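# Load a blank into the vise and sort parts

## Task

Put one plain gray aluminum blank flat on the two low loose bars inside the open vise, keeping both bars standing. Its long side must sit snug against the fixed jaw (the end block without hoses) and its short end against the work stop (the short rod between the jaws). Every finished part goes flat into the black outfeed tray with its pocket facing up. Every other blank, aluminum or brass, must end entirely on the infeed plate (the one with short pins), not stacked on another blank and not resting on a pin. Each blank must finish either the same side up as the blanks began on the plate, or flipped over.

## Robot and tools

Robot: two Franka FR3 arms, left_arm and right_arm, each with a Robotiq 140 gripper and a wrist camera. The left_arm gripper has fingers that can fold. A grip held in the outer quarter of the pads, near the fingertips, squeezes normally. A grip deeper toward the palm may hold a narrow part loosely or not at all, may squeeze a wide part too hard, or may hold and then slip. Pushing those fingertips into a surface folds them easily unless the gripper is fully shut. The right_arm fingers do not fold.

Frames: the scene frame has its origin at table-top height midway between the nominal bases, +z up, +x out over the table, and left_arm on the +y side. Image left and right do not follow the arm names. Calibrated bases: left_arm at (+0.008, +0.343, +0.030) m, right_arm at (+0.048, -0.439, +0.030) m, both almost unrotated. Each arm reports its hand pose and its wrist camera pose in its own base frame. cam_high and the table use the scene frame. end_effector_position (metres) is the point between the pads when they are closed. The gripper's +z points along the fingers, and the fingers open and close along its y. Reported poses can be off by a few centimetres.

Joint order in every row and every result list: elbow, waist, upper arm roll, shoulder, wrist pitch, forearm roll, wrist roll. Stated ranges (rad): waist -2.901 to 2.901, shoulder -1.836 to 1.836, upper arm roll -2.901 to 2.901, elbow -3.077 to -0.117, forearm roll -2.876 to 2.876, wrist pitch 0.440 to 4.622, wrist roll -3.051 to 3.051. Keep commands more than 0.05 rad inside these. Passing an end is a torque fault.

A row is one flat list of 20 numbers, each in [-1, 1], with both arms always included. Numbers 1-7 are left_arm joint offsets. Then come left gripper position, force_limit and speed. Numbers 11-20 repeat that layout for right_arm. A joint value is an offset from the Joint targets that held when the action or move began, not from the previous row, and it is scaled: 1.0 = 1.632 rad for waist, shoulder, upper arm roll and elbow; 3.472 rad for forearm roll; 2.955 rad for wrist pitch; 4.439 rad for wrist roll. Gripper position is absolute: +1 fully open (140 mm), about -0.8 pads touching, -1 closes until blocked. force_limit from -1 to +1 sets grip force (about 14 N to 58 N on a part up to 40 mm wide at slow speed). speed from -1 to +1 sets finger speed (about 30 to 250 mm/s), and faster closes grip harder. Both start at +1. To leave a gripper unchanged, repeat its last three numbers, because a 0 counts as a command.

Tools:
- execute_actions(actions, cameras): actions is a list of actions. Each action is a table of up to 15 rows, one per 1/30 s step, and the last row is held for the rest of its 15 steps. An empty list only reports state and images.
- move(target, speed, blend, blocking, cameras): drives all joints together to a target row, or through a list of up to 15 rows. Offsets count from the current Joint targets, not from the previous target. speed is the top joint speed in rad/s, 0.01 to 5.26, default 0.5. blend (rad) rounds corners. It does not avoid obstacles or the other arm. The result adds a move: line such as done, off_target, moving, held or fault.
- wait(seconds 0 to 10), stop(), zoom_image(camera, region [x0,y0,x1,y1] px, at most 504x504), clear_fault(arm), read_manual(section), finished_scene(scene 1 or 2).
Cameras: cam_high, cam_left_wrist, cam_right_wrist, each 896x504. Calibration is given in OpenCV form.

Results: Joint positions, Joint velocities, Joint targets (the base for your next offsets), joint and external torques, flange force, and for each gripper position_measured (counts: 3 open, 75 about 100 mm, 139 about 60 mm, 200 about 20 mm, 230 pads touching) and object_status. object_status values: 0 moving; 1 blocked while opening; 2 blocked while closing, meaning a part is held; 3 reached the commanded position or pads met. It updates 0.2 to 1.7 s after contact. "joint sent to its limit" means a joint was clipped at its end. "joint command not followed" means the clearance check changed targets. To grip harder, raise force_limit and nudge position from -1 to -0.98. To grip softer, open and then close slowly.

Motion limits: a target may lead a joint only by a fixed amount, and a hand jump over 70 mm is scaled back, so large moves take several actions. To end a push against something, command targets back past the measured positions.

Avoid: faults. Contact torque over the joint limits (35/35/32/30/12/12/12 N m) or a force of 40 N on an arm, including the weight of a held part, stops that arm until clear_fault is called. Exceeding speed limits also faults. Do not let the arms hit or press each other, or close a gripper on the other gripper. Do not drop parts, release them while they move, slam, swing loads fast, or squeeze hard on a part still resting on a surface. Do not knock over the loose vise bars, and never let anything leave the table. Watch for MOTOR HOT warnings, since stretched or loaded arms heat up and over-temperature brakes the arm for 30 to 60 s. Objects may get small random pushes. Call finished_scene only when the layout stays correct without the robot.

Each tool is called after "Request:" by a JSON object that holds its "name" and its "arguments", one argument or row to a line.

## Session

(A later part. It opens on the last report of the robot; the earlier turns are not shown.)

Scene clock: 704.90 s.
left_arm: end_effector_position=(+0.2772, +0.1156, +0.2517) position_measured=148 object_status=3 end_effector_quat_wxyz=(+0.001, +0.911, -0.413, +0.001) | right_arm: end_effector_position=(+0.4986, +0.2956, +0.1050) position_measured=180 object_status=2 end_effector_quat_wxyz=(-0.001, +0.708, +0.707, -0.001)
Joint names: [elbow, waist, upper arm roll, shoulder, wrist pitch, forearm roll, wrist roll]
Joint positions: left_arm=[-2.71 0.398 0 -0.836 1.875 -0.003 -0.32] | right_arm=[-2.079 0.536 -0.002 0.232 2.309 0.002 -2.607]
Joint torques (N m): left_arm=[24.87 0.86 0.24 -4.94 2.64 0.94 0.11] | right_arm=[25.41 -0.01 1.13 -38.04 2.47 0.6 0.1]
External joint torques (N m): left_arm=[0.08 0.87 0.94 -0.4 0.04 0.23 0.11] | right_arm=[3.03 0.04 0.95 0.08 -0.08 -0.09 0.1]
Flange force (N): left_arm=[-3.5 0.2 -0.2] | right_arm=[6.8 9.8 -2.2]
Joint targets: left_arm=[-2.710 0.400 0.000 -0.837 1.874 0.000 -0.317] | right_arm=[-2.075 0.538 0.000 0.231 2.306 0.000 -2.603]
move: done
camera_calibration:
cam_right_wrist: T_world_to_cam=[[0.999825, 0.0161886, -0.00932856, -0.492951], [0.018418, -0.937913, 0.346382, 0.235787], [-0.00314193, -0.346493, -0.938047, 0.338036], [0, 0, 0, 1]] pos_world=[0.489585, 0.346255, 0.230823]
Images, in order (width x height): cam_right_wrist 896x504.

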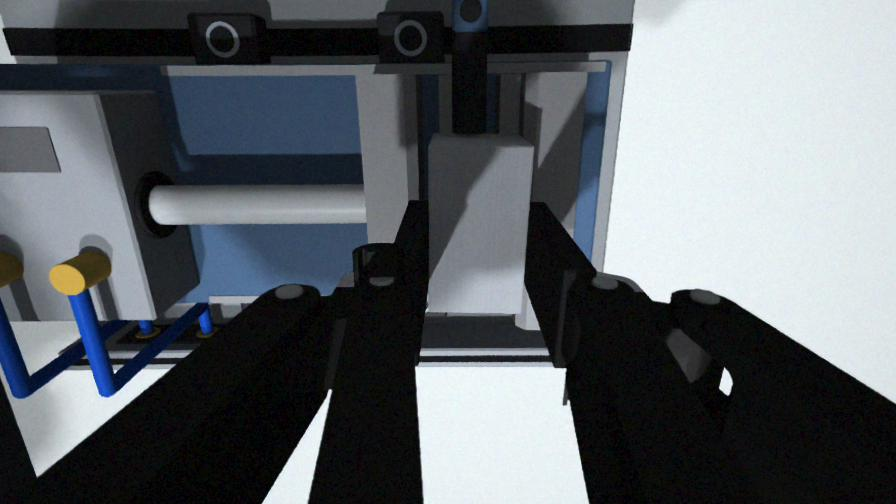

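Request:
{"name": "move", "arguments": {
  "target": [0,0,0,0,0,0,0,-0.15,-0.3,-0.9, 0.00355,0.00275,0,0.00247,-0.0006,0,0.00101,-1,-0.3,-1],
  "speed": 0.02
}}

Request:
{"name": "move", "arguments": {
  "target": [0,0,0,0,0,0,0,-0.15,-0.3,-0.9, 0.00118,0.00092,0,0.00082,-0.0002,0,0.00034,-1,-0.3,-1],
  "speed": 0.02,
  "cameras": ["cam_right_wrist"]
}}

Request:
{"name": "zoom_image", "arguments": {
  "camera": "cam_right_wrist",
  "region": [380, 60, 600, 220]
}}

Scene clock: 713.00 s.
left_arm: end_effector_position=(+0.2772, +0.1156, +0.2516) position_measured=148 object_status=3 end_effector_quat_wxyz=(+0.001, +0.911, -0.413, +0.001) | right_arm: end_effector_position=(+0.4986, +0.2970, +0.1049) position_measured=180 object_status=2 end_effector_quat_wxyz=(-0.001, +0.708, +0.707, -0.002)
Joint names: [elbow, waist, upper arm roll, shoulder, wrist pitch, forearm roll, wrist roll]
Joint positions: left_arm=[-2.71 0.398 0 -0.836 1.875 -0.003 -0.32] | right_arm=[-2.073 0.539 -0.002 0.235 2.305 0.001 -2.604]
Joint velocities: left_arm=[within noise] | right_arm=[0.001 0 0 -0.001 -0.001 -0.001 0.004]
Joint torques (N m): left_arm=[24.86 0.82 0.33 -4.82 2.63 0.95 0.09] | right_arm=[25.44 1.73 2.44 -37.95 2.79 0.86 0.18]
External joint torques (N m): left_arm=[0.2 0.84 1.01 -0.39 0.05 0.23 0.09] | right_arm=[2.99 1.79 2.25 0.42 0.23 0.15 0.18]
Flange force (N): left_arm=[-3.5 -0.1 -0.5] | right_arm=[9.5 8.7 -1.0]
Joint targets: left_arm=[-2.710 0.400 0.000 -0.837 1.874 0.000 -0.317] | right_arm=[-2.069 0.542 0.000 0.235 2.305 0.000 -2.599]
move: done
camera_calibration:
cam_left_wrist: T_world_to_cam=[[-0.752768, -0.658285, 0.00119405, 0.29148], [-0.619842, 0.709417, 0.335446, 0.0134037], [-0.221666, 0.251773, -0.942059, 0.412262], [0, 0, 0, 1]] pos_world=[0.319109, 0.0785714, 0.383531]
cam_right_wrist: T_world_to_cam=[[0.999819, 0.0156277, -0.0108573, -0.492616], [0.0184286, -0.937395, 0.34778, 0.2368], [-0.00474258, -0.347917, -0.937513, 0.339654], [0, 0, 0, 1]] pos_world=[0.489773, 0.347845, 0.230727]

Scene clock: 713.70 s.
left_arm: end_effector_position=(+0.2772, +0.1156, +0.2516) position_measured=148 object_status=3 end_effector_quat_wxyz=(+0.001, +0.911, -0.413, +0.001) | right_arm: end_effector_position=(+0.4986, +0.2971, +0.1049) position_measured=180 object_status=2 end_effector_quat_wxyz=(-0.001, +0.708, +0.706, -0.002)
Joint names: [elbow, waist, upper arm roll, shoulder, wrist pitch, forearm roll, wrist roll]
Joint positions: left_arm=[-2.71 0.398 0 -0.836 1.875 -0.003 -0.32] | right_arm=[-2.071 0.539 -0.002 0.237 2.303 0 -2.602]
Joint torques (N m): left_arm=[24.94 0.86 0.3 -4.94 2.63 0.94 0.09] | right_arm=[25.63 2.09 2.62 -37.95 2.93 1.03 0.25]
External joint torques (N m): left_arm=[0.17 0.87 0.97 -0.41 0.04 0.23 0.09] | right_arm=[3.21 2.03 2.33 0.38 0.38 0.33 0.25]
Flange force (N): left_arm=[-3.5 0.1 -0.5] | right_arm=[10.2 8.9 -0.9]
Joint targets: left_arm=[-2.710 0.400 0.000 -0.837 1.874 0.000 -0.317] | right_arm=[-2.067 0.544 0.000 0.237 2.304 0.000 -2.597]
move: done
camera_calibration:
cam_right_wrist: T_world_to_cam=[[0.999826, 0.0145797, -0.0116707, -0.492165], [0.0177364, -0.936971, 0.348957, 0.23706], [-0.0058474, -0.349103, -0.937066, 0.340422], [0, 0, 0, 1]] pos_world=[0.489865, 0.348137, 0.23053]
Images, in order (width x height): cam_right_wrist 896x504.

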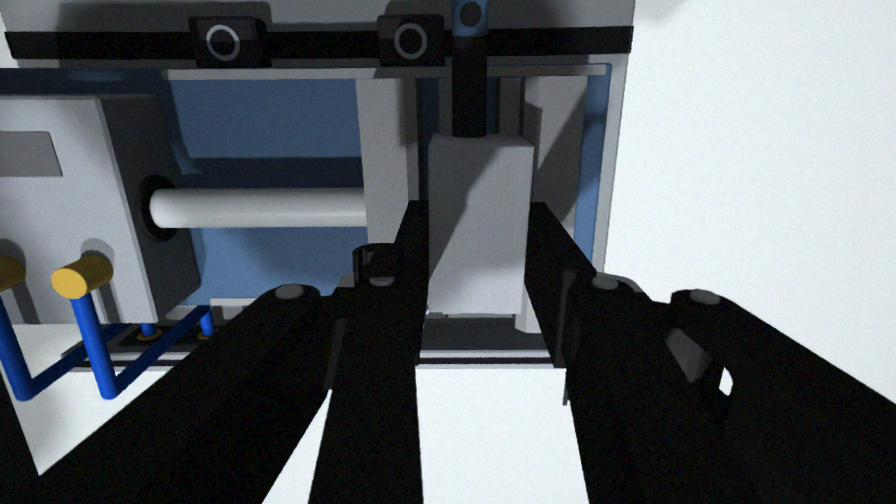

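Scaled by 2.291 from the camera's 896x504 image, which has a finer 1280x720 frame.

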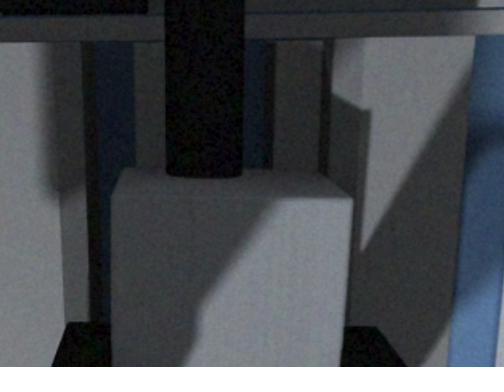

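Request:
{"name": "move", "arguments": {
  "target": [0,0,0,0,0,0,0,-0.15,-0.3,-0.9,-0.00056,0,0,0.00112,0.00092,0,0,-1,-0.3,-1],
  "speed": 0.1,
  "cameras": ["cam_right_wrist"]
}}

Scene clock: 731.03 s.
left_arm: end_effector_position=(+0.2771, +0.1156, +0.2516) position_measured=148 object_status=3 end_effector_quat_wxyz=(+0.001, +0.911, -0.413, +0.001) | right_arm: end_effector_position=(+0.4985, +0.2971, +0.1044) position_measured=180 object_status=2 end_effector_quat_wxyz=(-0.001, +0.708, +0.706, -0.003)
Joint names: [elbow, waist, upper arm roll, shoulder, wrist pitch, forearm roll, wrist roll]
Joint positions: left_arm=[-2.71 0.398 0 -0.836 1.875 -0.003 -0.32] | right_arm=[-2.071 0.54 -0.002 0.238 2.302 0 -2.601]
Joint torques (N m): left_arm=[24.85 0.86 0.3 -4.89 2.64 0.93 0.08] | right_arm=[24.93 1.78 2.7 -37.57 3.39 1.07 0.13]
External joint torques (N m): left_arm=[0.08 0.86 0.96 -0.28 0.05 0.22 0.08] | right_arm=[2.52 1.76 2.45 0.78 0.84 0.36 0.13]
Flange force (N): left_arm=[-3.3 -0.2 -0.2] | right_arm=[8.7 7.3 1.2]
Joint targets: left_arm=[-2.710 0.400 0.000 -0.837 1.874 0.000 -0.317] | right_arm=[-2.068 0.544 0.000 0.239 2.307 0.000 -2.597]
move: done
camera_calibration:
cam_right_wrist: T_world_to_cam=[[0.999822, 0.0141693, -0.0124936, -0.49183], [0.0176442, -0.936712, 0.349656, 0.237082], [-0.00674852, -0.349814, -0.936795, 0.340709], [0, 0, 0, 1]] pos_world=[0.489859, 0.348231, 0.230132]
Images, in order (width x height): cam_right_wrist 896x504.

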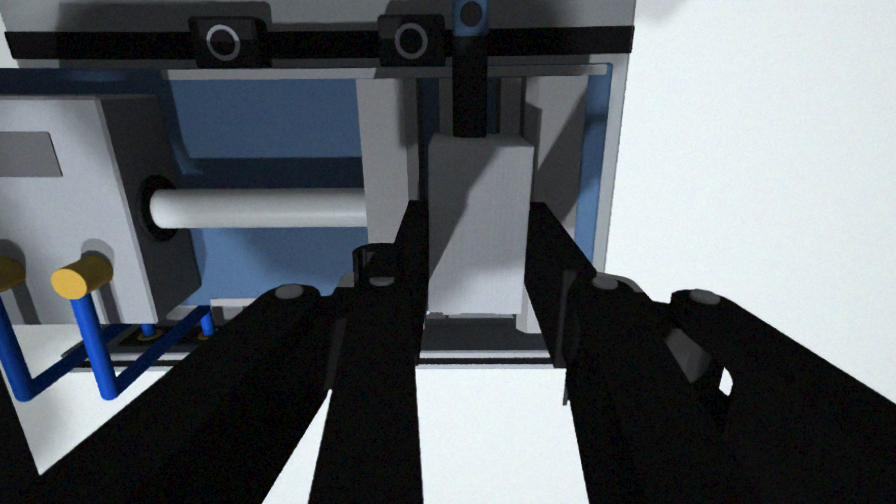

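Request:
{"name": "zoom_image", "arguments": {
  "camera": "cam_right_wrist",
  "region": [380, 60, 620, 200]
}}

Request:
{"name": "zoom_image", "arguments": {
  "camera": "cam_right_wrist",
  "region": [380, 200, 620, 370]
}}

Scaled by 2.100 from the camera's 896x504 image, which has a finer 1280x720 frame.

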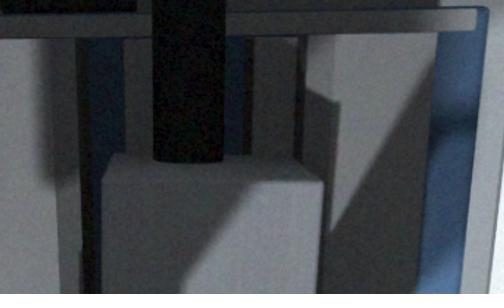

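Scaled by 2.100 from the camera's 896x504 image, which has a finer 1280x720 frame.

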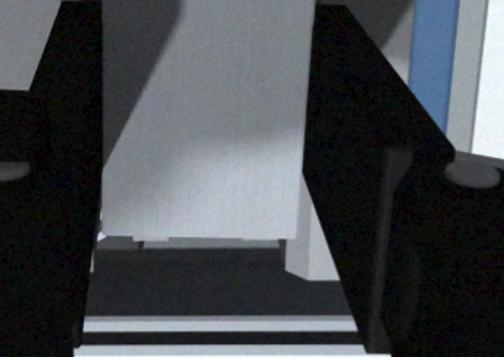

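Request:
{"name": "move", "arguments": {
  "target": [0,0,0,0,0,0,0,-0.15,-0.3,-0.9,0,0,0,0,0,0,0,-0.27,-0.3,-1],
  "speed": 0.1,
  "cameras": ["cam_right_wrist"]
}}

Scene clock: 745.53 s.
left_arm: end_effector_position=(+0.2771, +0.1156, +0.2516) position_measured=148 object_status=3 end_effector_quat_wxyz=(+0.001, +0.911, -0.413, +0.001) | right_arm: end_effector_position=(+0.4980, +0.2988, +0.1048) position_measured=163 object_status=0 end_effector_quat_wxyz=(+0.000, +0.707, +0.707, -0.002)
Joint names: [elbow, waist, upper arm roll, shoulder, wrist pitch, forearm roll, wrist roll]
Joint positions: left_arm=[-2.71 0.398 0 -0.836 1.875 -0.003 -0.32] | right_arm=[-2.07 0.542 -0.002 0.238 2.303 0 -2.601]
Joint torques (N m): left_arm=[24.91 0.86 0.25 -4.88 2.64 0.95 0.1] | right_arm=[24.1 0.12 1.19 -37.6 2.75 0.73 0.08]
External joint torques (N m): left_arm=[0.23 0.9 0.94 -0.41 0.07 0.24 0.1] | right_arm=[1.62 0.18 1 0.82 0.18 0.02 0.09]
Flange force (N): left_arm=[-3.4 -0.1 -0.5] | right_arm=[5.1 6.5 0.5]
Joint targets: left_arm=[-2.710 0.400 0.000 -0.837 1.874 0.000 -0.317] | right_arm=[-2.068 0.544 0.000 0.239 2.307 0.000 -2.597]
move: done
camera_calibration:
cam_right_wrist: T_world_to_cam=[[0.999792, 0.0166974, -0.0116998, -0.492214], [0.019732, -0.936873, 0.349114, 0.237652], [-0.00513191, -0.349272, -0.937007, 0.340613], [0, 0, 0, 1]] pos_world=[0.48917, 0.349835, 0.230431]
Images, in order (width x height): cam_right_wrist 896x504.

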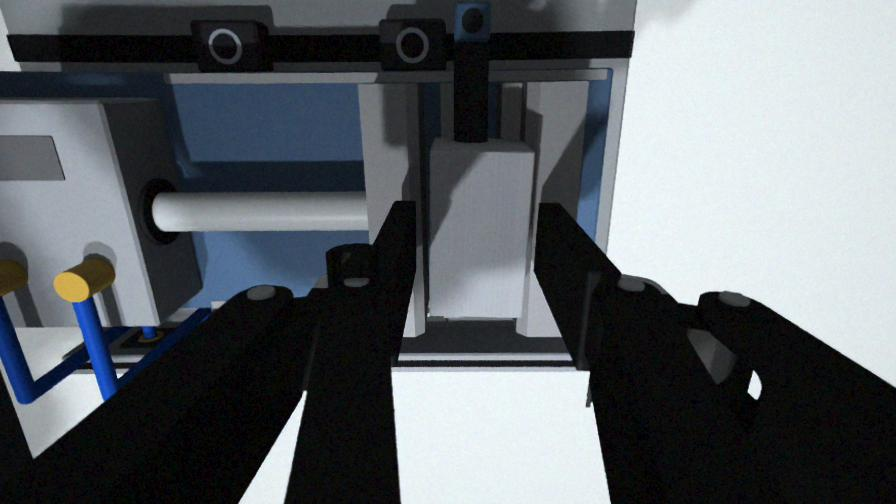

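Request:
{"name": "move", "arguments": {
  "target": [0,0,0,0,0,0,0,-0.15,-0.3,-0.9,0.04581,0,0,-0.05956,-0.05819,0,0,-0.27,-0.3,-1],
  "speed": 0.12,
  "cameras": ["cam_right_wrist"]
}}

Scene clock: 757.10 s.
left_arm: end_effector_position=(+0.2771, +0.1156, +0.2516) position_measured=148 object_status=3 end_effector_quat_wxyz=(+0.001, +0.911, -0.413, +0.001) | right_arm: end_effector_position=(+0.5005, +0.3004, +0.1797) position_measured=163 object_status=3 end_effector_quat_wxyz=(+0.000, +0.707, +0.707, +0.002)
Joint names: [elbow, waist, upper arm roll, shoulder, wrist pitch, forearm roll, wrist roll]
Joint positions: left_arm=[-2.71 0.398 0 -0.836 1.875 -0.003 -0.32] | right_arm=[-1.995 0.542 -0.002 0.142 2.14 0 -2.6]
Joint velocities: left_arm=[within noise] | right_arm=[-0.001 0 0.001 0.001 -0.004 0 -0.001]
Joint torques (N m): left_arm=[24.91 0.87 0.21 -4.9 2.66 0.94 0.09] | right_arm=[25.44 0.11 1.1 -36.19 2.3 0.83 0.1]
External joint torques (N m): left_arm=[0.2 0.86 0.85 -0.47 0.08 0.22 0.09] | right_arm=[1.59 0.04 0.89 0.52 -0.26 0.02 0.1]
Flange force (N): left_arm=[-3.3 0.2 -0.4] | right_arm=[4.8 6.3 -2.1]
Joint targets: left_arm=[-2.710 0.400 0.000 -0.837 1.874 0.000 -0.317] | right_arm=[-1.994 0.544 0.000 0.141 2.135 0.000 -2.597]
move: done
camera_calibration:
cam_right_wrist: T_world_to_cam=[[0.999851, 0.0165928, -0.00466414, -0.495141], [0.017183, -0.938418, 0.345076, 0.215397], [0.00134887, -0.345105, -0.938563, 0.407172], [0, 0, 0, 1]] pos_world=[0.490817, 0.350865, 0.305519]
Images, in order (width x height): cam_right_wrist 896x504.

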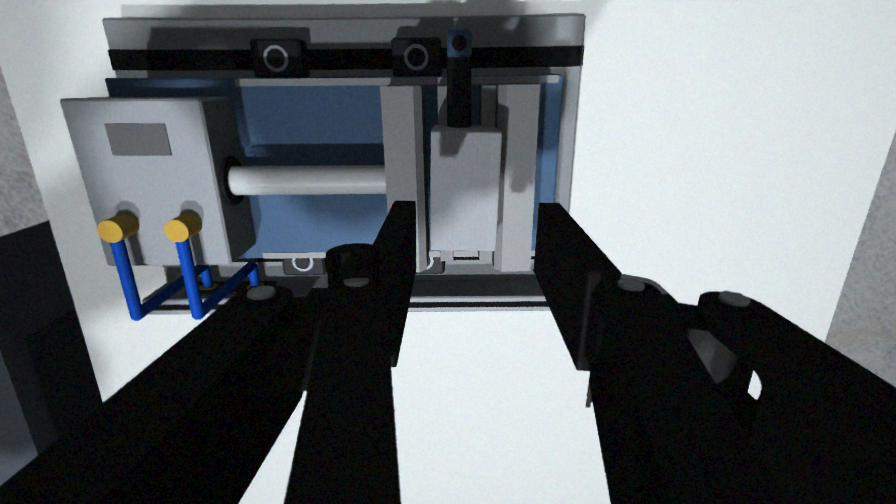

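Request:
{"name": "zoom_image", "arguments": {
  "camera": "cam_right_wrist",
  "region": [370, 70, 580, 290]
}}

Request:
{"name": "zoom_image", "arguments": {
  "camera": "cam_right_wrist",
  "region": [415, 80, 525, 150]
}}

Request:
{"name": "zoom_image", "arguments": {
  "camera": "cam_right_wrist",
  "region": [420, 225, 520, 285]
}}

Scaled by 2.291 from the camera's 896x504 image, which has a finer 1280x720 frame.

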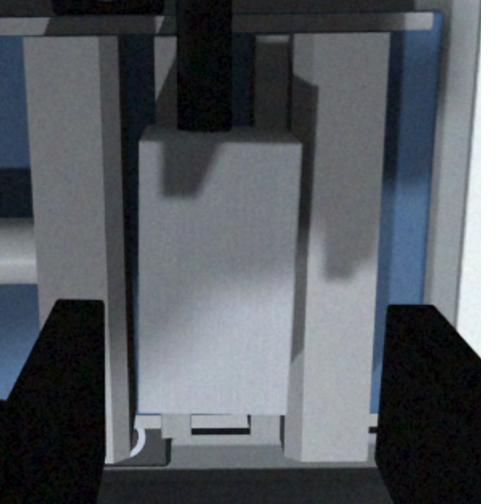

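Scaled by 4.582 from the camera's 896x504 image, which has a finer 1280x720 frame.

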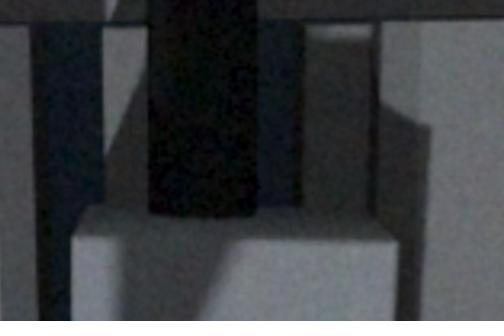

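Scaled by 5.040 from the camera's 896x504 image, which has a finer 1280x720 frame.

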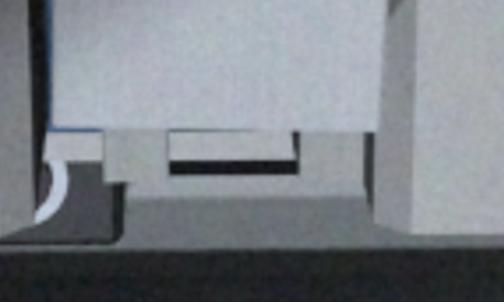

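Request:
{"name": "move", "arguments": {
  "target": [0,0,0,0,0,0,0,-0.15,-0.3,-0.9,-0.02739,-0.02111,0,-0.0204,0.00384,0,-0.00789,-0.27,-0.3,-1],
  "speed": 0.15,
  "cameras": ["cam_right_wrist"]
}}

Request:
{"name": "zoom_image", "arguments": {
  "camera": "cam_right_wrist",
  "region": [415, 40, 525, 110]
}}

Scene clock: 798.67 s.
left_arm: end_effector_position=(+0.2771, +0.1156, +0.2516) position_measured=148 object_status=3 end_effector_quat_wxyz=(+0.001, +0.911, -0.413, +0.001) | right_arm: end_effector_position=(+0.4976, +0.2785, +0.1794) position_measured=163 object_status=3 end_effector_quat_wxyz=(-0.001, +0.709, +0.706, -0.002)
Joint names: [elbow, waist, upper arm roll, shoulder, wrist pitch, forearm roll, wrist roll]
Joint positions: left_arm=[-2.71 0.398 0 -0.836 1.875 -0.003 -0.32] | right_arm=[-2.037 0.511 -0.001 0.11 2.142 0 -2.628]
Joint velocities: left_arm=[within noise] | right_arm=[-0.001 -0.002 0 0.001 0 -0.001 -0.005]
Joint torques (N m): left_arm=[24.88 0.82 0.31 -4.9 2.63 0.94 0.1] | right_arm=[24.87 -0.68 0.83 -35.61 2.76 0.81 -0.21]
External joint torques (N m): left_arm=[0.14 0.85 1.01 -0.38 0.05 0.22 0.1] | right_arm=[0.93 -0.46 0.92 0.17 0.19 0.02 -0.21]
Flange force (N): left_arm=[-3.5 0.0 -0.4] | right_arm=[1.8 3.4 -0.6]
Joint targets: left_arm=[-2.710 0.400 0.000 -0.837 1.874 0.000 -0.317] | right_arm=[-2.038 0.509 0.000 0.108 2.146 0.000 -2.633]
move: done
camera_calibration:
cam_right_wrist: T_world_to_cam=[[0.999848, 0.0132035, -0.0113719, -0.48967], [0.0163387, -0.93721, 0.348383, 0.194466], [-0.00605799, -0.348516, -0.937283, 0.403769], [0, 0, 0, 1]] pos_world=[0.488864, 0.329441, 0.305129]
Images, in order (width x height): cam_right_wrist 896x504.

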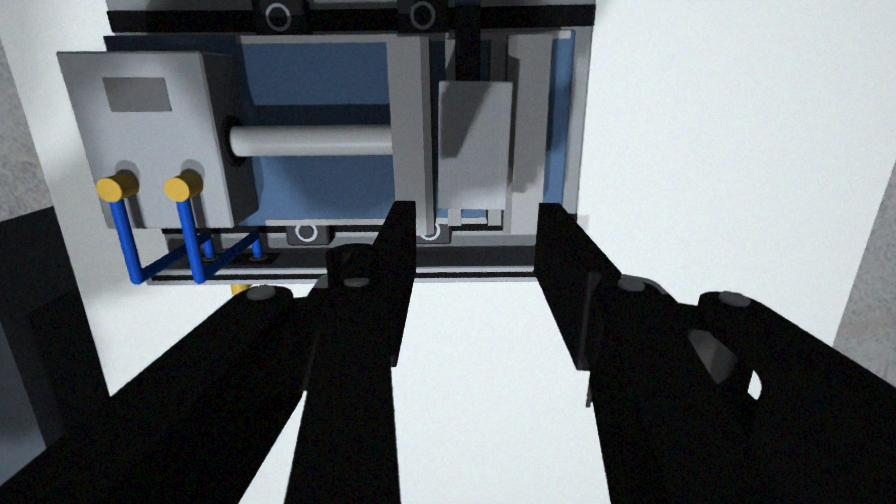

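Scaled by 4.582 from the camera's 896x504 image, which has a finer 1280x720 frame.

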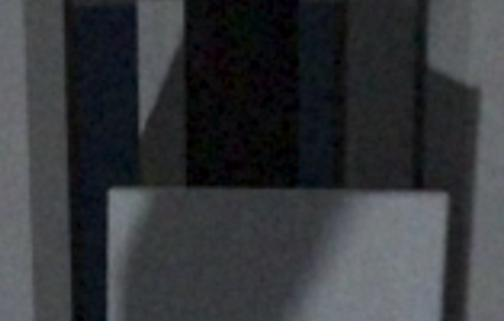

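Request:
{"name": "zoom_image", "arguments": {
  "camera": "cam_right_wrist",
  "region": [420, 175, 530, 245]
}}

Request:
{"name": "zoom_image", "arguments": {
  "camera": "cam_right_wrist",
  "region": [400, 60, 600, 240]
}}

Scaled by 4.582 from the camera's 896x504 image, which has a finer 1280x720 frame.

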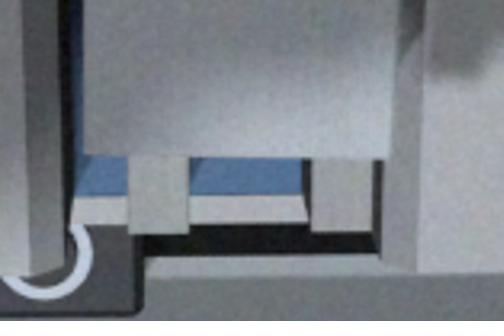

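Scaled by 2.520 from the camera's 896x504 image, which has a finer 1280x720 frame.

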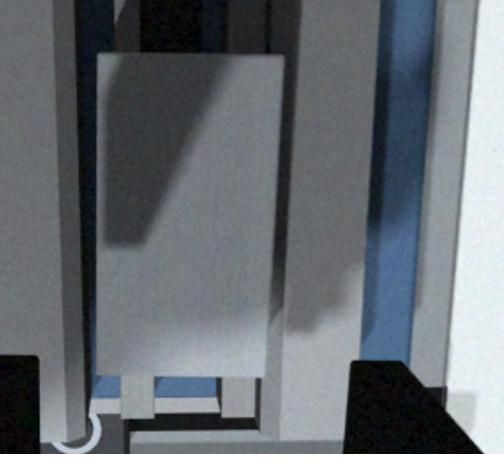

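Request:
{"name": "move", "arguments": {
  "target": [0,0,0,0,0,0,0,-0.15,-0.3,-0.9,0.06648,-0.00813,0,0.04945,-0.0094,0,-0.0029,-0.27,-0.3,-1],
  "speed": 0.2,
  "cameras": ["cam_right_wrist"]
}}

Request:
{"name": "zoom_image", "arguments": {
  "camera": "cam_right_wrist",
  "region": [360, 60, 540, 240]
}}

Request:
{"name": "zoom_image", "arguments": {
  "camera": "cam_right_wrist",
  "region": [400, 60, 500, 130]
}}

Request:
{"name": "zoom_image", "arguments": {
  "camera": "cam_right_wrist",
  "region": [400, 180, 500, 250]
}}

Scene clock: 851.20 s.
left_arm: end_effector_position=(+0.2771, +0.1156, +0.2516) position_measured=148 object_status=3 end_effector_quat_wxyz=(+0.001, +0.911, -0.413, +0.001) | right_arm: end_effector_position=(+0.5275, +0.2861, +0.1804) position_measured=163 object_status=3 end_effector_quat_wxyz=(+0.001, +0.709, +0.706, +0.002)
Joint names: [elbow, waist, upper arm roll, shoulder, wrist pitch, forearm roll, wrist roll]
Joint positions: left_arm=[-2.71 0.398 0 -0.836 1.875 -0.003 -0.32] | right_arm=[-1.932 0.498 -0.001 0.187 2.123 0 -2.641]
Joint velocities: left_arm=[within noise] | right_arm=[0.002 0 0 0.001 -0.004 0 -0.006]
Joint torques (N m): left_arm=[24.9 0.83 0.27 -4.93 2.64 0.94 0.1] | right_arm=[25.62 -0.73 1.03 -37.16 2.2 0.82 -0.18]
External joint torques (N m): left_arm=[0.13 0.79 0.89 -0.39 0.05 0.22 0.09] | right_arm=[1.8 -0.7 0.85 0.88 -0.35 0.01 -0.18]
Flange force (N): left_arm=[-3.2 0.1 -0.3] | right_arm=[4.5 9.2 -2.2]
Joint targets: left_arm=[-2.710 0.400 0.000 -0.837 1.874 0.000 -0.317] | right_arm=[-1.930 0.496 0.000 0.189 2.118 0.000 -2.645]
move: done
camera_calibration:
cam_right_wrist: T_world_to_cam=[[0.999908, 0.0131128, -0.00340506, -0.521139], [0.0134831, -0.938685, 0.344512, 0.203362], [0.00132123, -0.344526, -0.938776, 0.402708], [0, 0, 0, 1]] pos_world=[0.517817, 0.33647, 0.306217]
Images, in order (width x height): cam_right_wrist 896x504.

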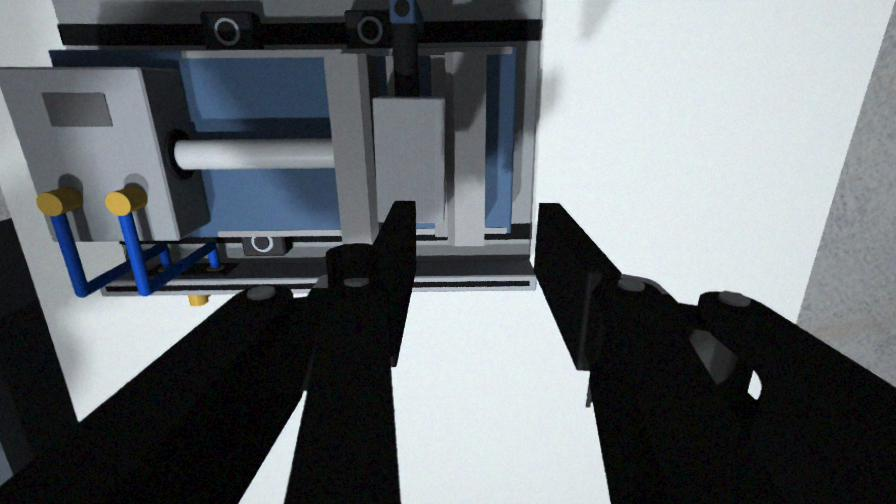

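Scaled by 2.800 from the camera's 896x504 image, which has a finer 1280x720 frame.

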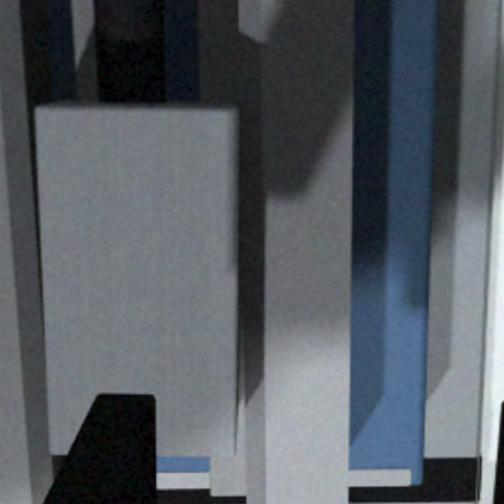

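Scaled by 5.040 from the camera's 896x504 image, which has a finer 1280x720 frame.

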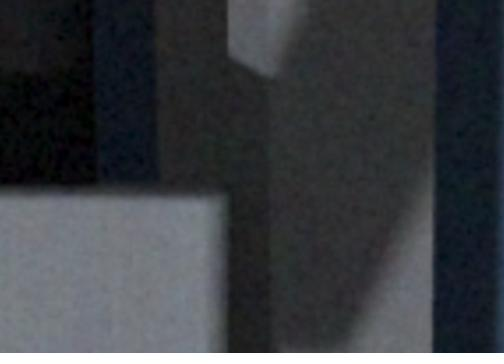

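Scaled by 5.040 from the camera's 896x504 image, which has a finer 1280x720 frame.

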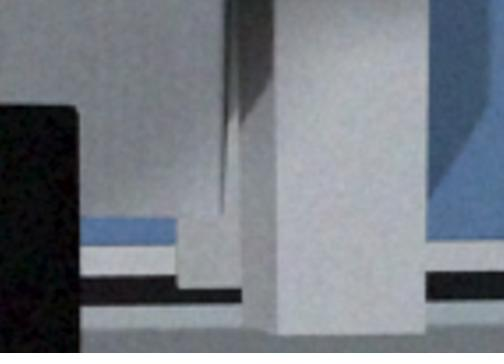

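Request:
{"name": "zoom_image", "arguments": {
  "camera": "cam_right_wrist",
  "region": [435, 45, 505, 85]
}}

Request:
{"name": "zoom_image", "arguments": {
  "camera": "cam_right_wrist",
  "region": [435, 210, 505, 250]
}}

Request:
{"name": "zoom_image", "arguments": {
  "camera": "cam_right_wrist",
  "region": [310, 45, 380, 85]
}}

Request:
{"name": "zoom_image", "arguments": {
  "camera": "cam_right_wrist",
  "region": [320, 210, 390, 250]
}}

Scaled by 7.200 from the camera's 896x504 image, which has a finer 1280x720 frame.

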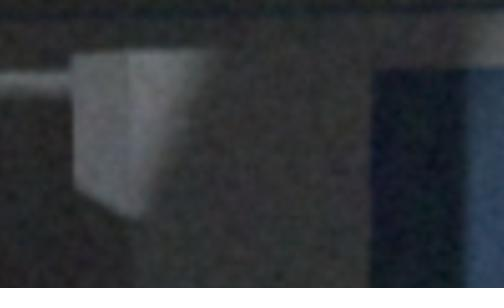

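Scaled by 7.200 from the camera's 896x504 image, which has a finer 1280x720 frame.

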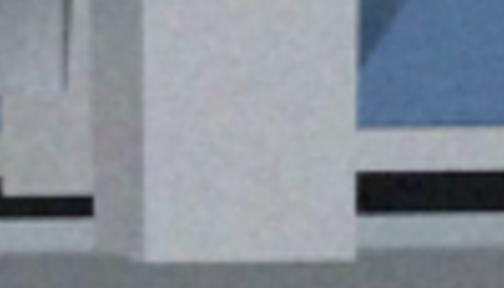

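Scaled by 7.200 from the camera's 896x504 image, which has a finer 1280x720 frame.

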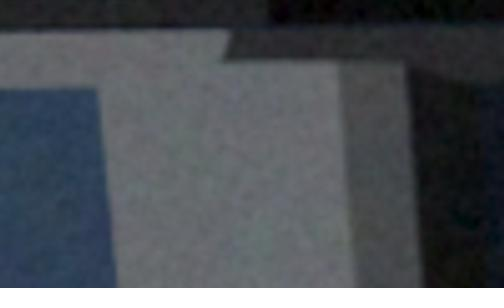

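Scaled by 7.200 from the camera's 896x504 image, which has a finer 1280x720 frame.

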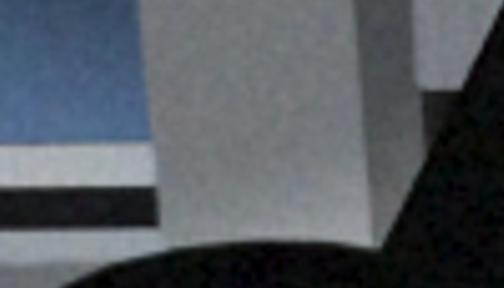

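Request:
{"name": "move", "arguments": {
  "target": [
    [0,0,0,0,0,0,0,-0.15,-0.3,-0.9,-0.0654,0.026225,0,-0.01125,0.030244,0,0.004012,-0.27,-0.3,-1],
    [0,0,0,0,0,0,0,-0.15,-0.3,-0.9,-0.089916,0.026225,0,0.027885,0.065398,0,0.004012,-0.27,-0.3,-1]
  ],
  "speed": [0.2, 0.1],
  "cameras": ["cam_right_wrist"]
}}

Scene clock: 920.97 s.
left_arm: end_effector_position=(+0.2771, +0.1156, +0.2516) position_measured=148 object_status=3 end_effector_quat_wxyz=(+0.001, +0.911, -0.413, +0.001) | right_arm: end_effector_position=(+0.4986, +0.2968, +0.1053) position_measured=163 object_status=3 end_effector_quat_wxyz=(+0.000, +0.698, +0.716, -0.001)
Joint names: [elbow, waist, upper arm roll, shoulder, wrist pitch, forearm roll, wrist roll]
Joint positions: left_arm=[-2.71 0.398 0 -0.836 1.875 -0.003 -0.32] | right_arm=[-2.075 0.538 -0.001 0.234 2.307 0 -2.631]
Joint velocities: left_arm=[within noise] | right_arm=[-0.001 0 -0.001 0.001 0.004 0 0]
Joint torques (N m): left_arm=[24.83 0.87 0.27 -4.89 2.65 0.95 0.11] | right_arm=[23.64 -0.07 1.02 -37.51 2.75 0.72 0.04]
External joint torques (N m): left_arm=[0.13 0.92 0.99 -0.43 0.07 0.24 0.11] | right_arm=[1.19 -0.13 0.72 0.79 0.19 0.02 0.04]
Flange force (N): left_arm=[-3.6 0.1 -0.3] | right_arm=[3.5 5.4 0.8]
Joint targets: left_arm=[-2.710 0.400 0.000 -0.837 1.874 0.000 -0.317] | right_arm=[-2.077 0.539 0.000 0.234 2.312 0.000 -2.628]
move: done
camera_calibration:
cam_right_wrist: T_world_to_cam=[[0.999023, 0.0431864, -0.00935427, -0.500514], [0.0437443, -0.936661, 0.347496, 0.22371], [0.00624532, -0.347566, -0.937635, 0.334294], [0, 0, 0, 1]] pos_world=[0.488151, 0.347345, 0.231026]
Images, in order (width x height): cam_right_wrist 896x504.

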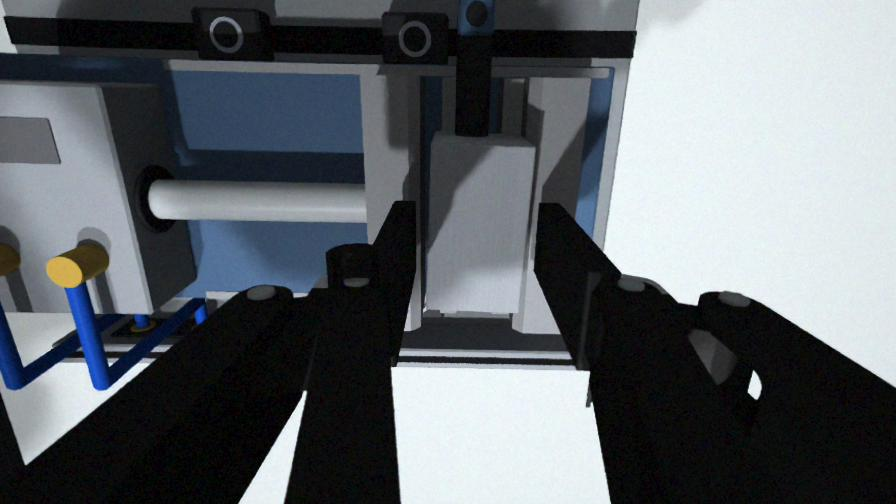

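Request:
{"name": "move", "arguments": {
  "target": [0,0,0,0,0,0,0,-0.15,-0.3,-0.9,0,0,0,0,0,0,0,-1,-0.9,-1],
  "speed": 0.1,
  "cameras": ["cam_right_wrist"]
}}

Scene clock: 925.10 s.
left_arm: end_effector_position=(+0.2771, +0.1156, +0.2516) position_measured=148 object_status=3 end_effector_quat_wxyz=(+0.001, +0.911, -0.413, +0.001) | right_arm: end_effector_position=(+0.4989, +0.2970, +0.1054) position_measured=179 object_status=0 end_effector_quat_wxyz=(+0.000, +0.698, +0.716, +0.000)
Joint names: [elbow, waist, upper arm roll, shoulder, wrist pitch, forearm roll, wrist roll]
Joint positions: left_arm=[-2.71 0.398 0 -0.836 1.875 -0.003 -0.32] | right_arm=[-2.075 0.538 -0.001 0.233 2.308 0 -2.63]
Joint torques (N m): left_arm=[24.93 0.84 0.27 -4.93 2.65 0.94 0.1] | right_arm=[23.38 -0.04 1 -36.93 2.7 0.73 0.12]
External joint torques (N m): left_arm=[0.24 0.85 0.95 -0.44 0.08 0.23 0.1] | right_arm=[0.92 -0.25 0.57 1.34 0.13 0.03 0.12]
Flange force (N): left_arm=[-3.4 0.0 -0.5] | right_arm=[3.7 5.9 1.7]
Joint targets: left_arm=[-2.710 0.400 0.000 -0.837 1.874 0.000 -0.317] | right_arm=[-2.077 0.539 0.000 0.234 2.312 0.000 -2.628]
move: done
camera_calibration:
cam_right_wrist: T_world_to_cam=[[0.999044, 0.0429004, -0.00837143, -0.500861], [0.0431388, -0.936893, 0.346944, 0.224269], [0.0070409, -0.346973, -0.937849, 0.333877], [0, 0, 0, 1]] pos_world=[0.488357, 0.347449, 0.231124]
Images, in order (width x height): cam_right_wrist 896x504.

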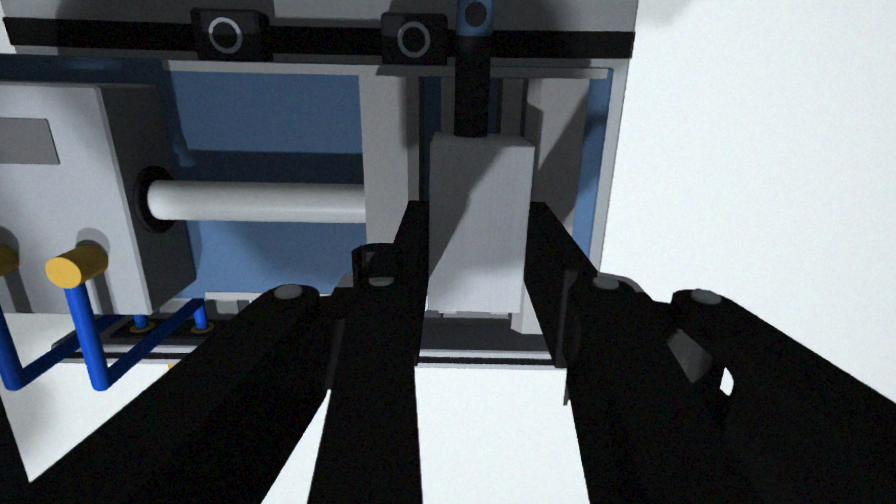

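Request:
{"name": "move", "arguments": {
  "target": [0,0,0,0,0,0,0,-0.15,-0.3,-0.9,0.0007,0,0,-0.0014,-0.00116,0,0,-1,-0.9,-1],
  "speed": 0.1,
  "cameras": ["cam_right_wrist"]
}}

Request:
{"name": "zoom_image", "arguments": {
  "camera": "cam_right_wrist",
  "region": [400, 60, 600, 180]
}}

Request:
{"name": "zoom_image", "arguments": {
  "camera": "cam_right_wrist",
  "region": [400, 260, 600, 380]
}}

Scene clock: 929.50 s.
left_arm: end_effector_position=(+0.2771, +0.1156, +0.2516) position_measured=148 object_status=3 end_effector_quat_wxyz=(+0.001, +0.911, -0.413, +0.001) | right_arm: end_effector_position=(+0.4989, +0.2970, +0.1054) position_measured=179 object_status=2 end_effector_quat_wxyz=(+0.000, +0.698, +0.716, +0.000)
Joint names: [elbow, waist, upper arm roll, shoulder, wrist pitch, forearm roll, wrist roll]
Joint positions: left_arm=[-2.71 0.398 0 -0.836 1.875 -0.003 -0.32] | right_arm=[-2.075 0.538 -0.001 0.233 2.308 0 -2.63]
Joint torques (N m): left_arm=[24.9 0.8 0.27 -4.88 2.65 0.93 0.1] | right_arm=[24.17 -0.02 0.99 -38.26 2.71 0.72 0.1]
External joint torques (N m): left_arm=[0.13 0.81 0.94 -0.31 0.06 0.22 0.1] | right_arm=[1.7 -0.11 0.66 0.08 0.15 0.02 0.1]
Flange force (N): left_arm=[-3.3 -0.2 -0.3] | right_arm=[3.6 5.5 -0.8]
Joint targets: left_arm=[-2.710 0.400 0.000 -0.837 1.874 0.000 -0.317] | right_arm=[-2.075 0.539 0.000 0.232 2.308 0.000 -2.628]
move: done
camera_calibration:
cam_right_wrist: T_world_to_cam=[[0.999049, 0.0428065, -0.00833747, -0.500838], [0.0430389, -0.936897, 0.346945, 0.224319], [0.00704017, -0.346974, -0.937848, 0.333877], [0, 0, 0, 1]] pos_world=[0.488357, 0.347449, 0.231124]
Images, in order (width x height): cam_right_wrist 896x504.

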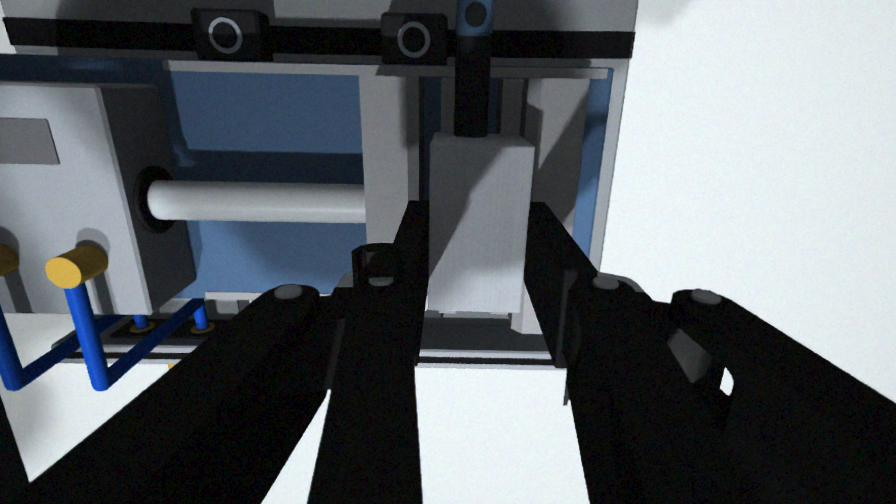

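Scaled by 2.520 from the camera's 896x504 image, which has a finer 1280x720 frame.

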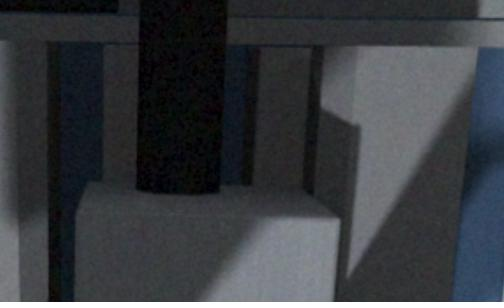

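Scaled by 2.520 from the camera's 896x504 image, which has a finer 1280x720 frame.

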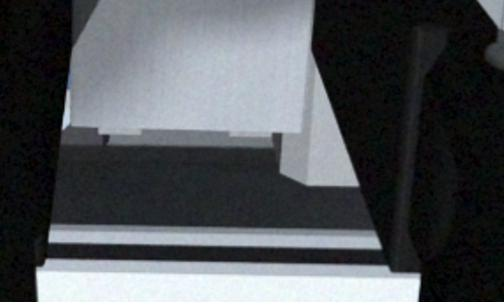

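Request:
{"name": "move", "arguments": {
  "target": [0,0,0,0,0,0,0,-0.15,-0.3,-0.9,0.0005,0,0,-0.00115,-0.0009,0,0,-1,-0.9,-1],
  "speed": 0.1,
  "cameras": []
}}

Scene clock: 939.13 s.
left_arm: end_effector_position=(+0.2771, +0.1156, +0.2516) position_measured=148 object_status=3 end_effector_quat_wxyz=(+0.001, +0.911, -0.413, +0.001) | right_arm: end_effector_position=(+0.4989, +0.2970, +0.1054) position_measured=179 object_status=2 end_effector_quat_wxyz=(+0.000, +0.698, +0.716, +0.000)
Joint names: [elbow, waist, upper arm roll, shoulder, wrist pitch, forearm roll, wrist roll]
Joint positions: left_arm=[-2.71 0.398 0 -0.836 1.875 -0.003 -0.32] | right_arm=[-2.075 0.538 -0.001 0.233 2.308 0 -2.63]
Joint torques (N m): left_arm=[24.89 0.83 0.24 -4.85 2.65 0.92 0.09] | right_arm=[24.61 -0.08 1.07 -39.41 2.51 0.72 0.01]
External joint torques (N m): left_arm=[0.18 0.83 0.89 -0.35 0.07 0.22 0.09] | right_arm=[2.2 -0.07 0.84 -1.16 -0.05 0.02 0.01]
Flange force (N): left_arm=[-3.2 -0.2 -0.4] | right_arm=[3.1 4.5 -3.5]
Joint targets: left_arm=[-2.710 0.400 0.000 -0.837 1.874 0.000 -0.317] | right_arm=[-2.075 0.539 0.000 0.230 2.306 0.000 -2.628]
move: done
No camera images: "cameras" was empty.

Request:
{"name": "move", "arguments": {
  "target": [0,0,0,0,0,0,0,-0.15,-0.3,-0.9,0.0005,0,0,-0.00115,-0.0009,0,0,-1,-0.9,-1],
  "speed": 0.1,
  "cameras": []
}}

Scene clock: 941.20 s.
left_arm: end_effector_position=(+0.2771, +0.1156, +0.2516) position_measured=148 object_status=3 end_effector_quat_wxyz=(+0.001, +0.911, -0.413, +0.001) | right_arm: end_effector_position=(+0.4988, +0.2969, +0.1063) position_measured=179 object_status=2 end_effector_quat_wxyz=(+0.000, +0.698, +0.716, +0.000)
Joint names: [elbow, waist, upper arm roll, shoulder, wrist pitch, forearm roll, wrist roll]
Joint positions: left_arm=[-2.71 0.398 0 -0.836 1.875 -0.003 -0.32] | right_arm=[-2.075 0.538 -0.001 0.232 2.306 0 -2.63]
Joint torques (N m): left_arm=[24.87 0.81 0.27 -4.86 2.65 0.94 0.14] | right_arm=[24.75 -0.02 0.99 -39.33 2.37 0.72 0.03]
External joint torques (N m): left_arm=[0.22 0.8 0.89 -0.45 0.08 0.22 0.14] | right_arm=[2.28 0.07 0.83 -1.05 -0.19 0.01 0.03]
Flange force (N): left_arm=[-3.3 0.1 -0.5] | right_arm=[3.6 5.1 -3.7]
Joint targets: left_arm=[-2.710 0.400 0.000 -0.837 1.874 0.000 -0.317] | right_arm=[-2.074 0.539 0.000 0.228 2.303 0.000 -2.628]
move: done
No camera images: "cameras" was empty.

Request:
{"name": "move", "arguments": {
  "target": [0,0,0,0,0,0,0,-0.15,-0.3,-0.9,0.003026,-0.000807,0,0.002102,-0.000512,0,-0.000297,-1,-0.9,-1],
  "speed": 0.1,
  "cameras": []
}}

Scene clock: 945.43 s.
left_arm: end_effector_position=(+0.2771, +0.1156, +0.2516) position_measured=148 object_status=3 end_effector_quat_wxyz=(+0.001, +0.911, -0.413, +0.001) | right_arm: end_effector_position=(+0.4992, +0.2972, +0.1070) position_measured=180 object_status=2 end_effector_quat_wxyz=(+0.000, +0.698, +0.716, -0.001)
Joint names: [elbow, waist, upper arm roll, shoulder, wrist pitch, forearm roll, wrist roll]
Joint positions: left_arm=[-2.71 0.398 0 -0.836 1.875 -0.003 -0.32] | right_arm=[-2.072 0.538 -0.001 0.232 2.303 0 -2.63]
Joint torques (N m): left_arm=[24.84 0.83 0.27 -4.9 2.65 0.95 0.07] | right_arm=[25.7 0.31 1.64 -38.6 2.63 0.94 0.04]
External joint torques (N m): left_arm=[0.12 0.85 0.95 -0.39 0.06 0.24 0.07] | right_arm=[3.19 0.26 1.36 -0.27 0.07 0.24 0.04]
Flange force (N): left_arm=[-3.4 0.1 -0.3] | right_arm=[6.6 9.5 -2.6]
Joint targets: left_arm=[-2.710 0.400 0.000 -0.837 1.874 0.000 -0.317] | right_arm=[-2.069 0.538 0.000 0.232 2.301 0.000 -2.629]
move: done
No camera images: "cameras" was empty.

Request:
{"name": "wait", "arguments": {
  "seconds": 0.1,
  "cameras": ["cam_right_wrist"]
}}

Request:
{"name": "zoom_image", "arguments": {
  "camera": "cam_right_wrist",
  "region": [480, 90, 580, 160]
}}

Request:
{"name": "zoom_image", "arguments": {
  "camera": "cam_right_wrist",
  "region": [470, 270, 570, 340]
}}

Request:
{"name": "zoom_image", "arguments": {
  "camera": "cam_right_wrist",
  "region": [400, 270, 500, 340]
}}

Scene clock: 947.97 s.
left_arm: end_effector_position=(+0.2771, +0.1156, +0.2516) position_measured=148 object_status=3 end_effector_quat_wxyz=(+0.001, +0.911, -0.413, +0.001) | right_arm: end_effector_position=(+0.4992, +0.2972, +0.1070) position_measured=180 object_status=2 end_effector_quat_wxyz=(+0.000, +0.698, +0.716, -0.001)
Joint names: [elbow, waist, upper arm roll, shoulder, wrist pitch, forearm roll, wrist roll]
Joint positions: left_arm=[-2.71 0.398 0 -0.836 1.875 -0.003 -0.32] | right_arm=[-2.072 0.538 -0.001 0.232 2.303 0 -2.63]
Joint torques (N m): left_arm=[24.9 0.79 0.29 -4.84 2.65 0.94 0.1] | right_arm=[25.24 0.2 1.64 -38.47 2.66 0.93 0.01]
External joint torques (N m): left_arm=[0.22 0.77 0.93 -0.34 0.08 0.23 0.1] | right_arm=[2.81 0.22 1.42 -0.15 0.11 0.23 0.01]
Flange force (N): left_arm=[-3.2 -0.3 -0.4] | right_arm=[6.0 8.4 -2.0]
Joint targets: left_arm=[-2.710 0.400 0.000 -0.837 1.874 0.000 -0.317] | right_arm=[-2.069 0.538 0.000 0.232 2.301 0.000 -2.629]
Tool commands: left_gripper/position=-0.15 left_gripper/force_limit=-0.3 left_gripper/speed=-0.9 right_gripper/position=-1.0 right_gripper/force_limit=-0.9 right_gripper/speed=-1.0
wait: 0.10 s; at rest from the start
camera_calibration:
cam_right_wrist: T_world_to_cam=[[0.999044, 0.0427851, -0.00898611, -0.501068], [0.0432414, -0.936756, 0.347303, 0.223699], [0.00644158, -0.347359, -0.93771, 0.335839], [0, 0, 0, 1]] pos_world=[0.488753, 0.347647, 0.232725]
Images, in order (width x height): cam_right_wrist 896x504.

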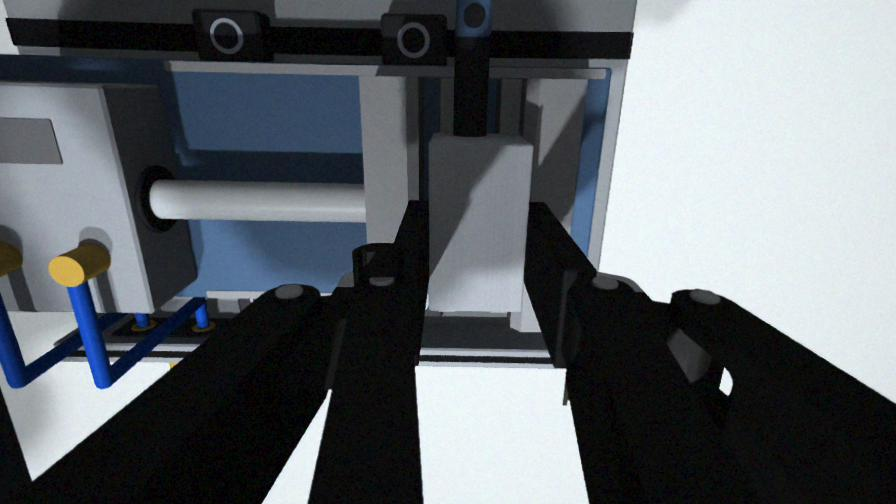

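Scaled by 5.040 from the camera's 896x504 image, which has a finer 1280x720 frame.

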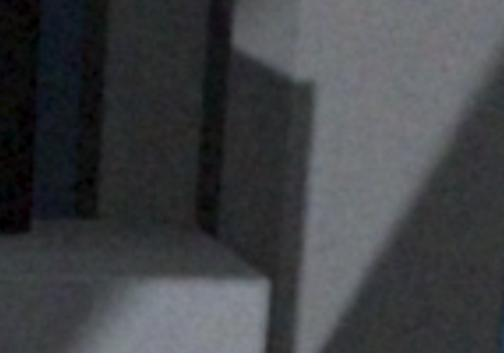

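Scaled by 5.040 from the camera's 896x504 image, which has a finer 1280x720 frame.

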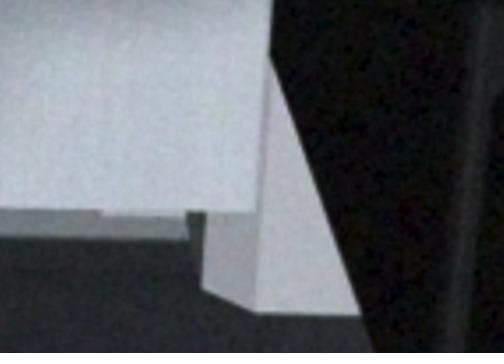

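Scaled by 5.040 from the camera's 896x504 image, which has a finer 1280x720 frame.

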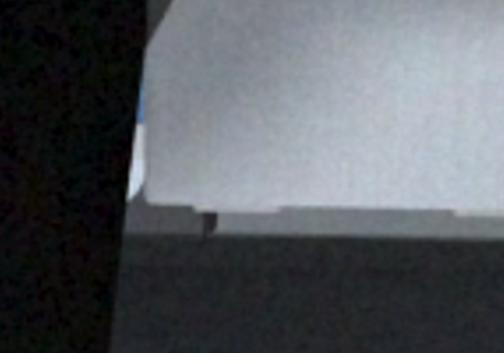

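Request:
{"name": "move", "arguments": {
  "target": [0,0,0,0,0,0,0,-0.15,-0.3,-0.9,0.002017,-0.000538,0,0.001401,-0.000341,0,-0.000198,-1,-0.9,-1],
  "speed": 0.1,
  "cameras": []
}}

Scene clock: 966.47 s.
left_arm: end_effector_position=(+0.2771, +0.1156, +0.2516) position_measured=148 object_status=3 end_effector_quat_wxyz=(+0.001, +0.911, -0.413, +0.001) | right_arm: end_effector_position=(+0.4995, +0.2972, +0.1067) position_measured=180 object_status=2 end_effector_quat_wxyz=(+0.000, +0.698, +0.716, -0.001)
Joint names: [elbow, waist, upper arm roll, shoulder, wrist pitch, forearm roll, wrist roll]
Joint positions: left_arm=[-2.71 0.398 0 -0.836 1.875 -0.003 -0.32] | right_arm=[-2.069 0.537 -0.001 0.234 2.301 0 -2.63]
Joint torques (N m): left_arm=[24.86 0.86 0.28 -4.88 2.66 0.93 0.09] | right_arm=[25.62 -0.08 1.69 -38.35 2.78 0.97 -0.06]
External joint torques (N m): left_arm=[0.18 0.85 0.92 -0.42 0.08 0.22 0.09] | right_arm=[3.1 -0.06 1.47 0.09 0.22 0.27 -0.06]
Flange force (N): left_arm=[-3.4 0.1 -0.4] | right_arm=[6.4 10.0 -1.6]
Joint targets: left_arm=[-2.710 0.400 0.000 -0.837 1.874 0.000 -0.317] | right_arm=[-2.066 0.537 0.000 0.234 2.300 0.000 -2.630]
move: done
No camera images: "cameras" was empty.


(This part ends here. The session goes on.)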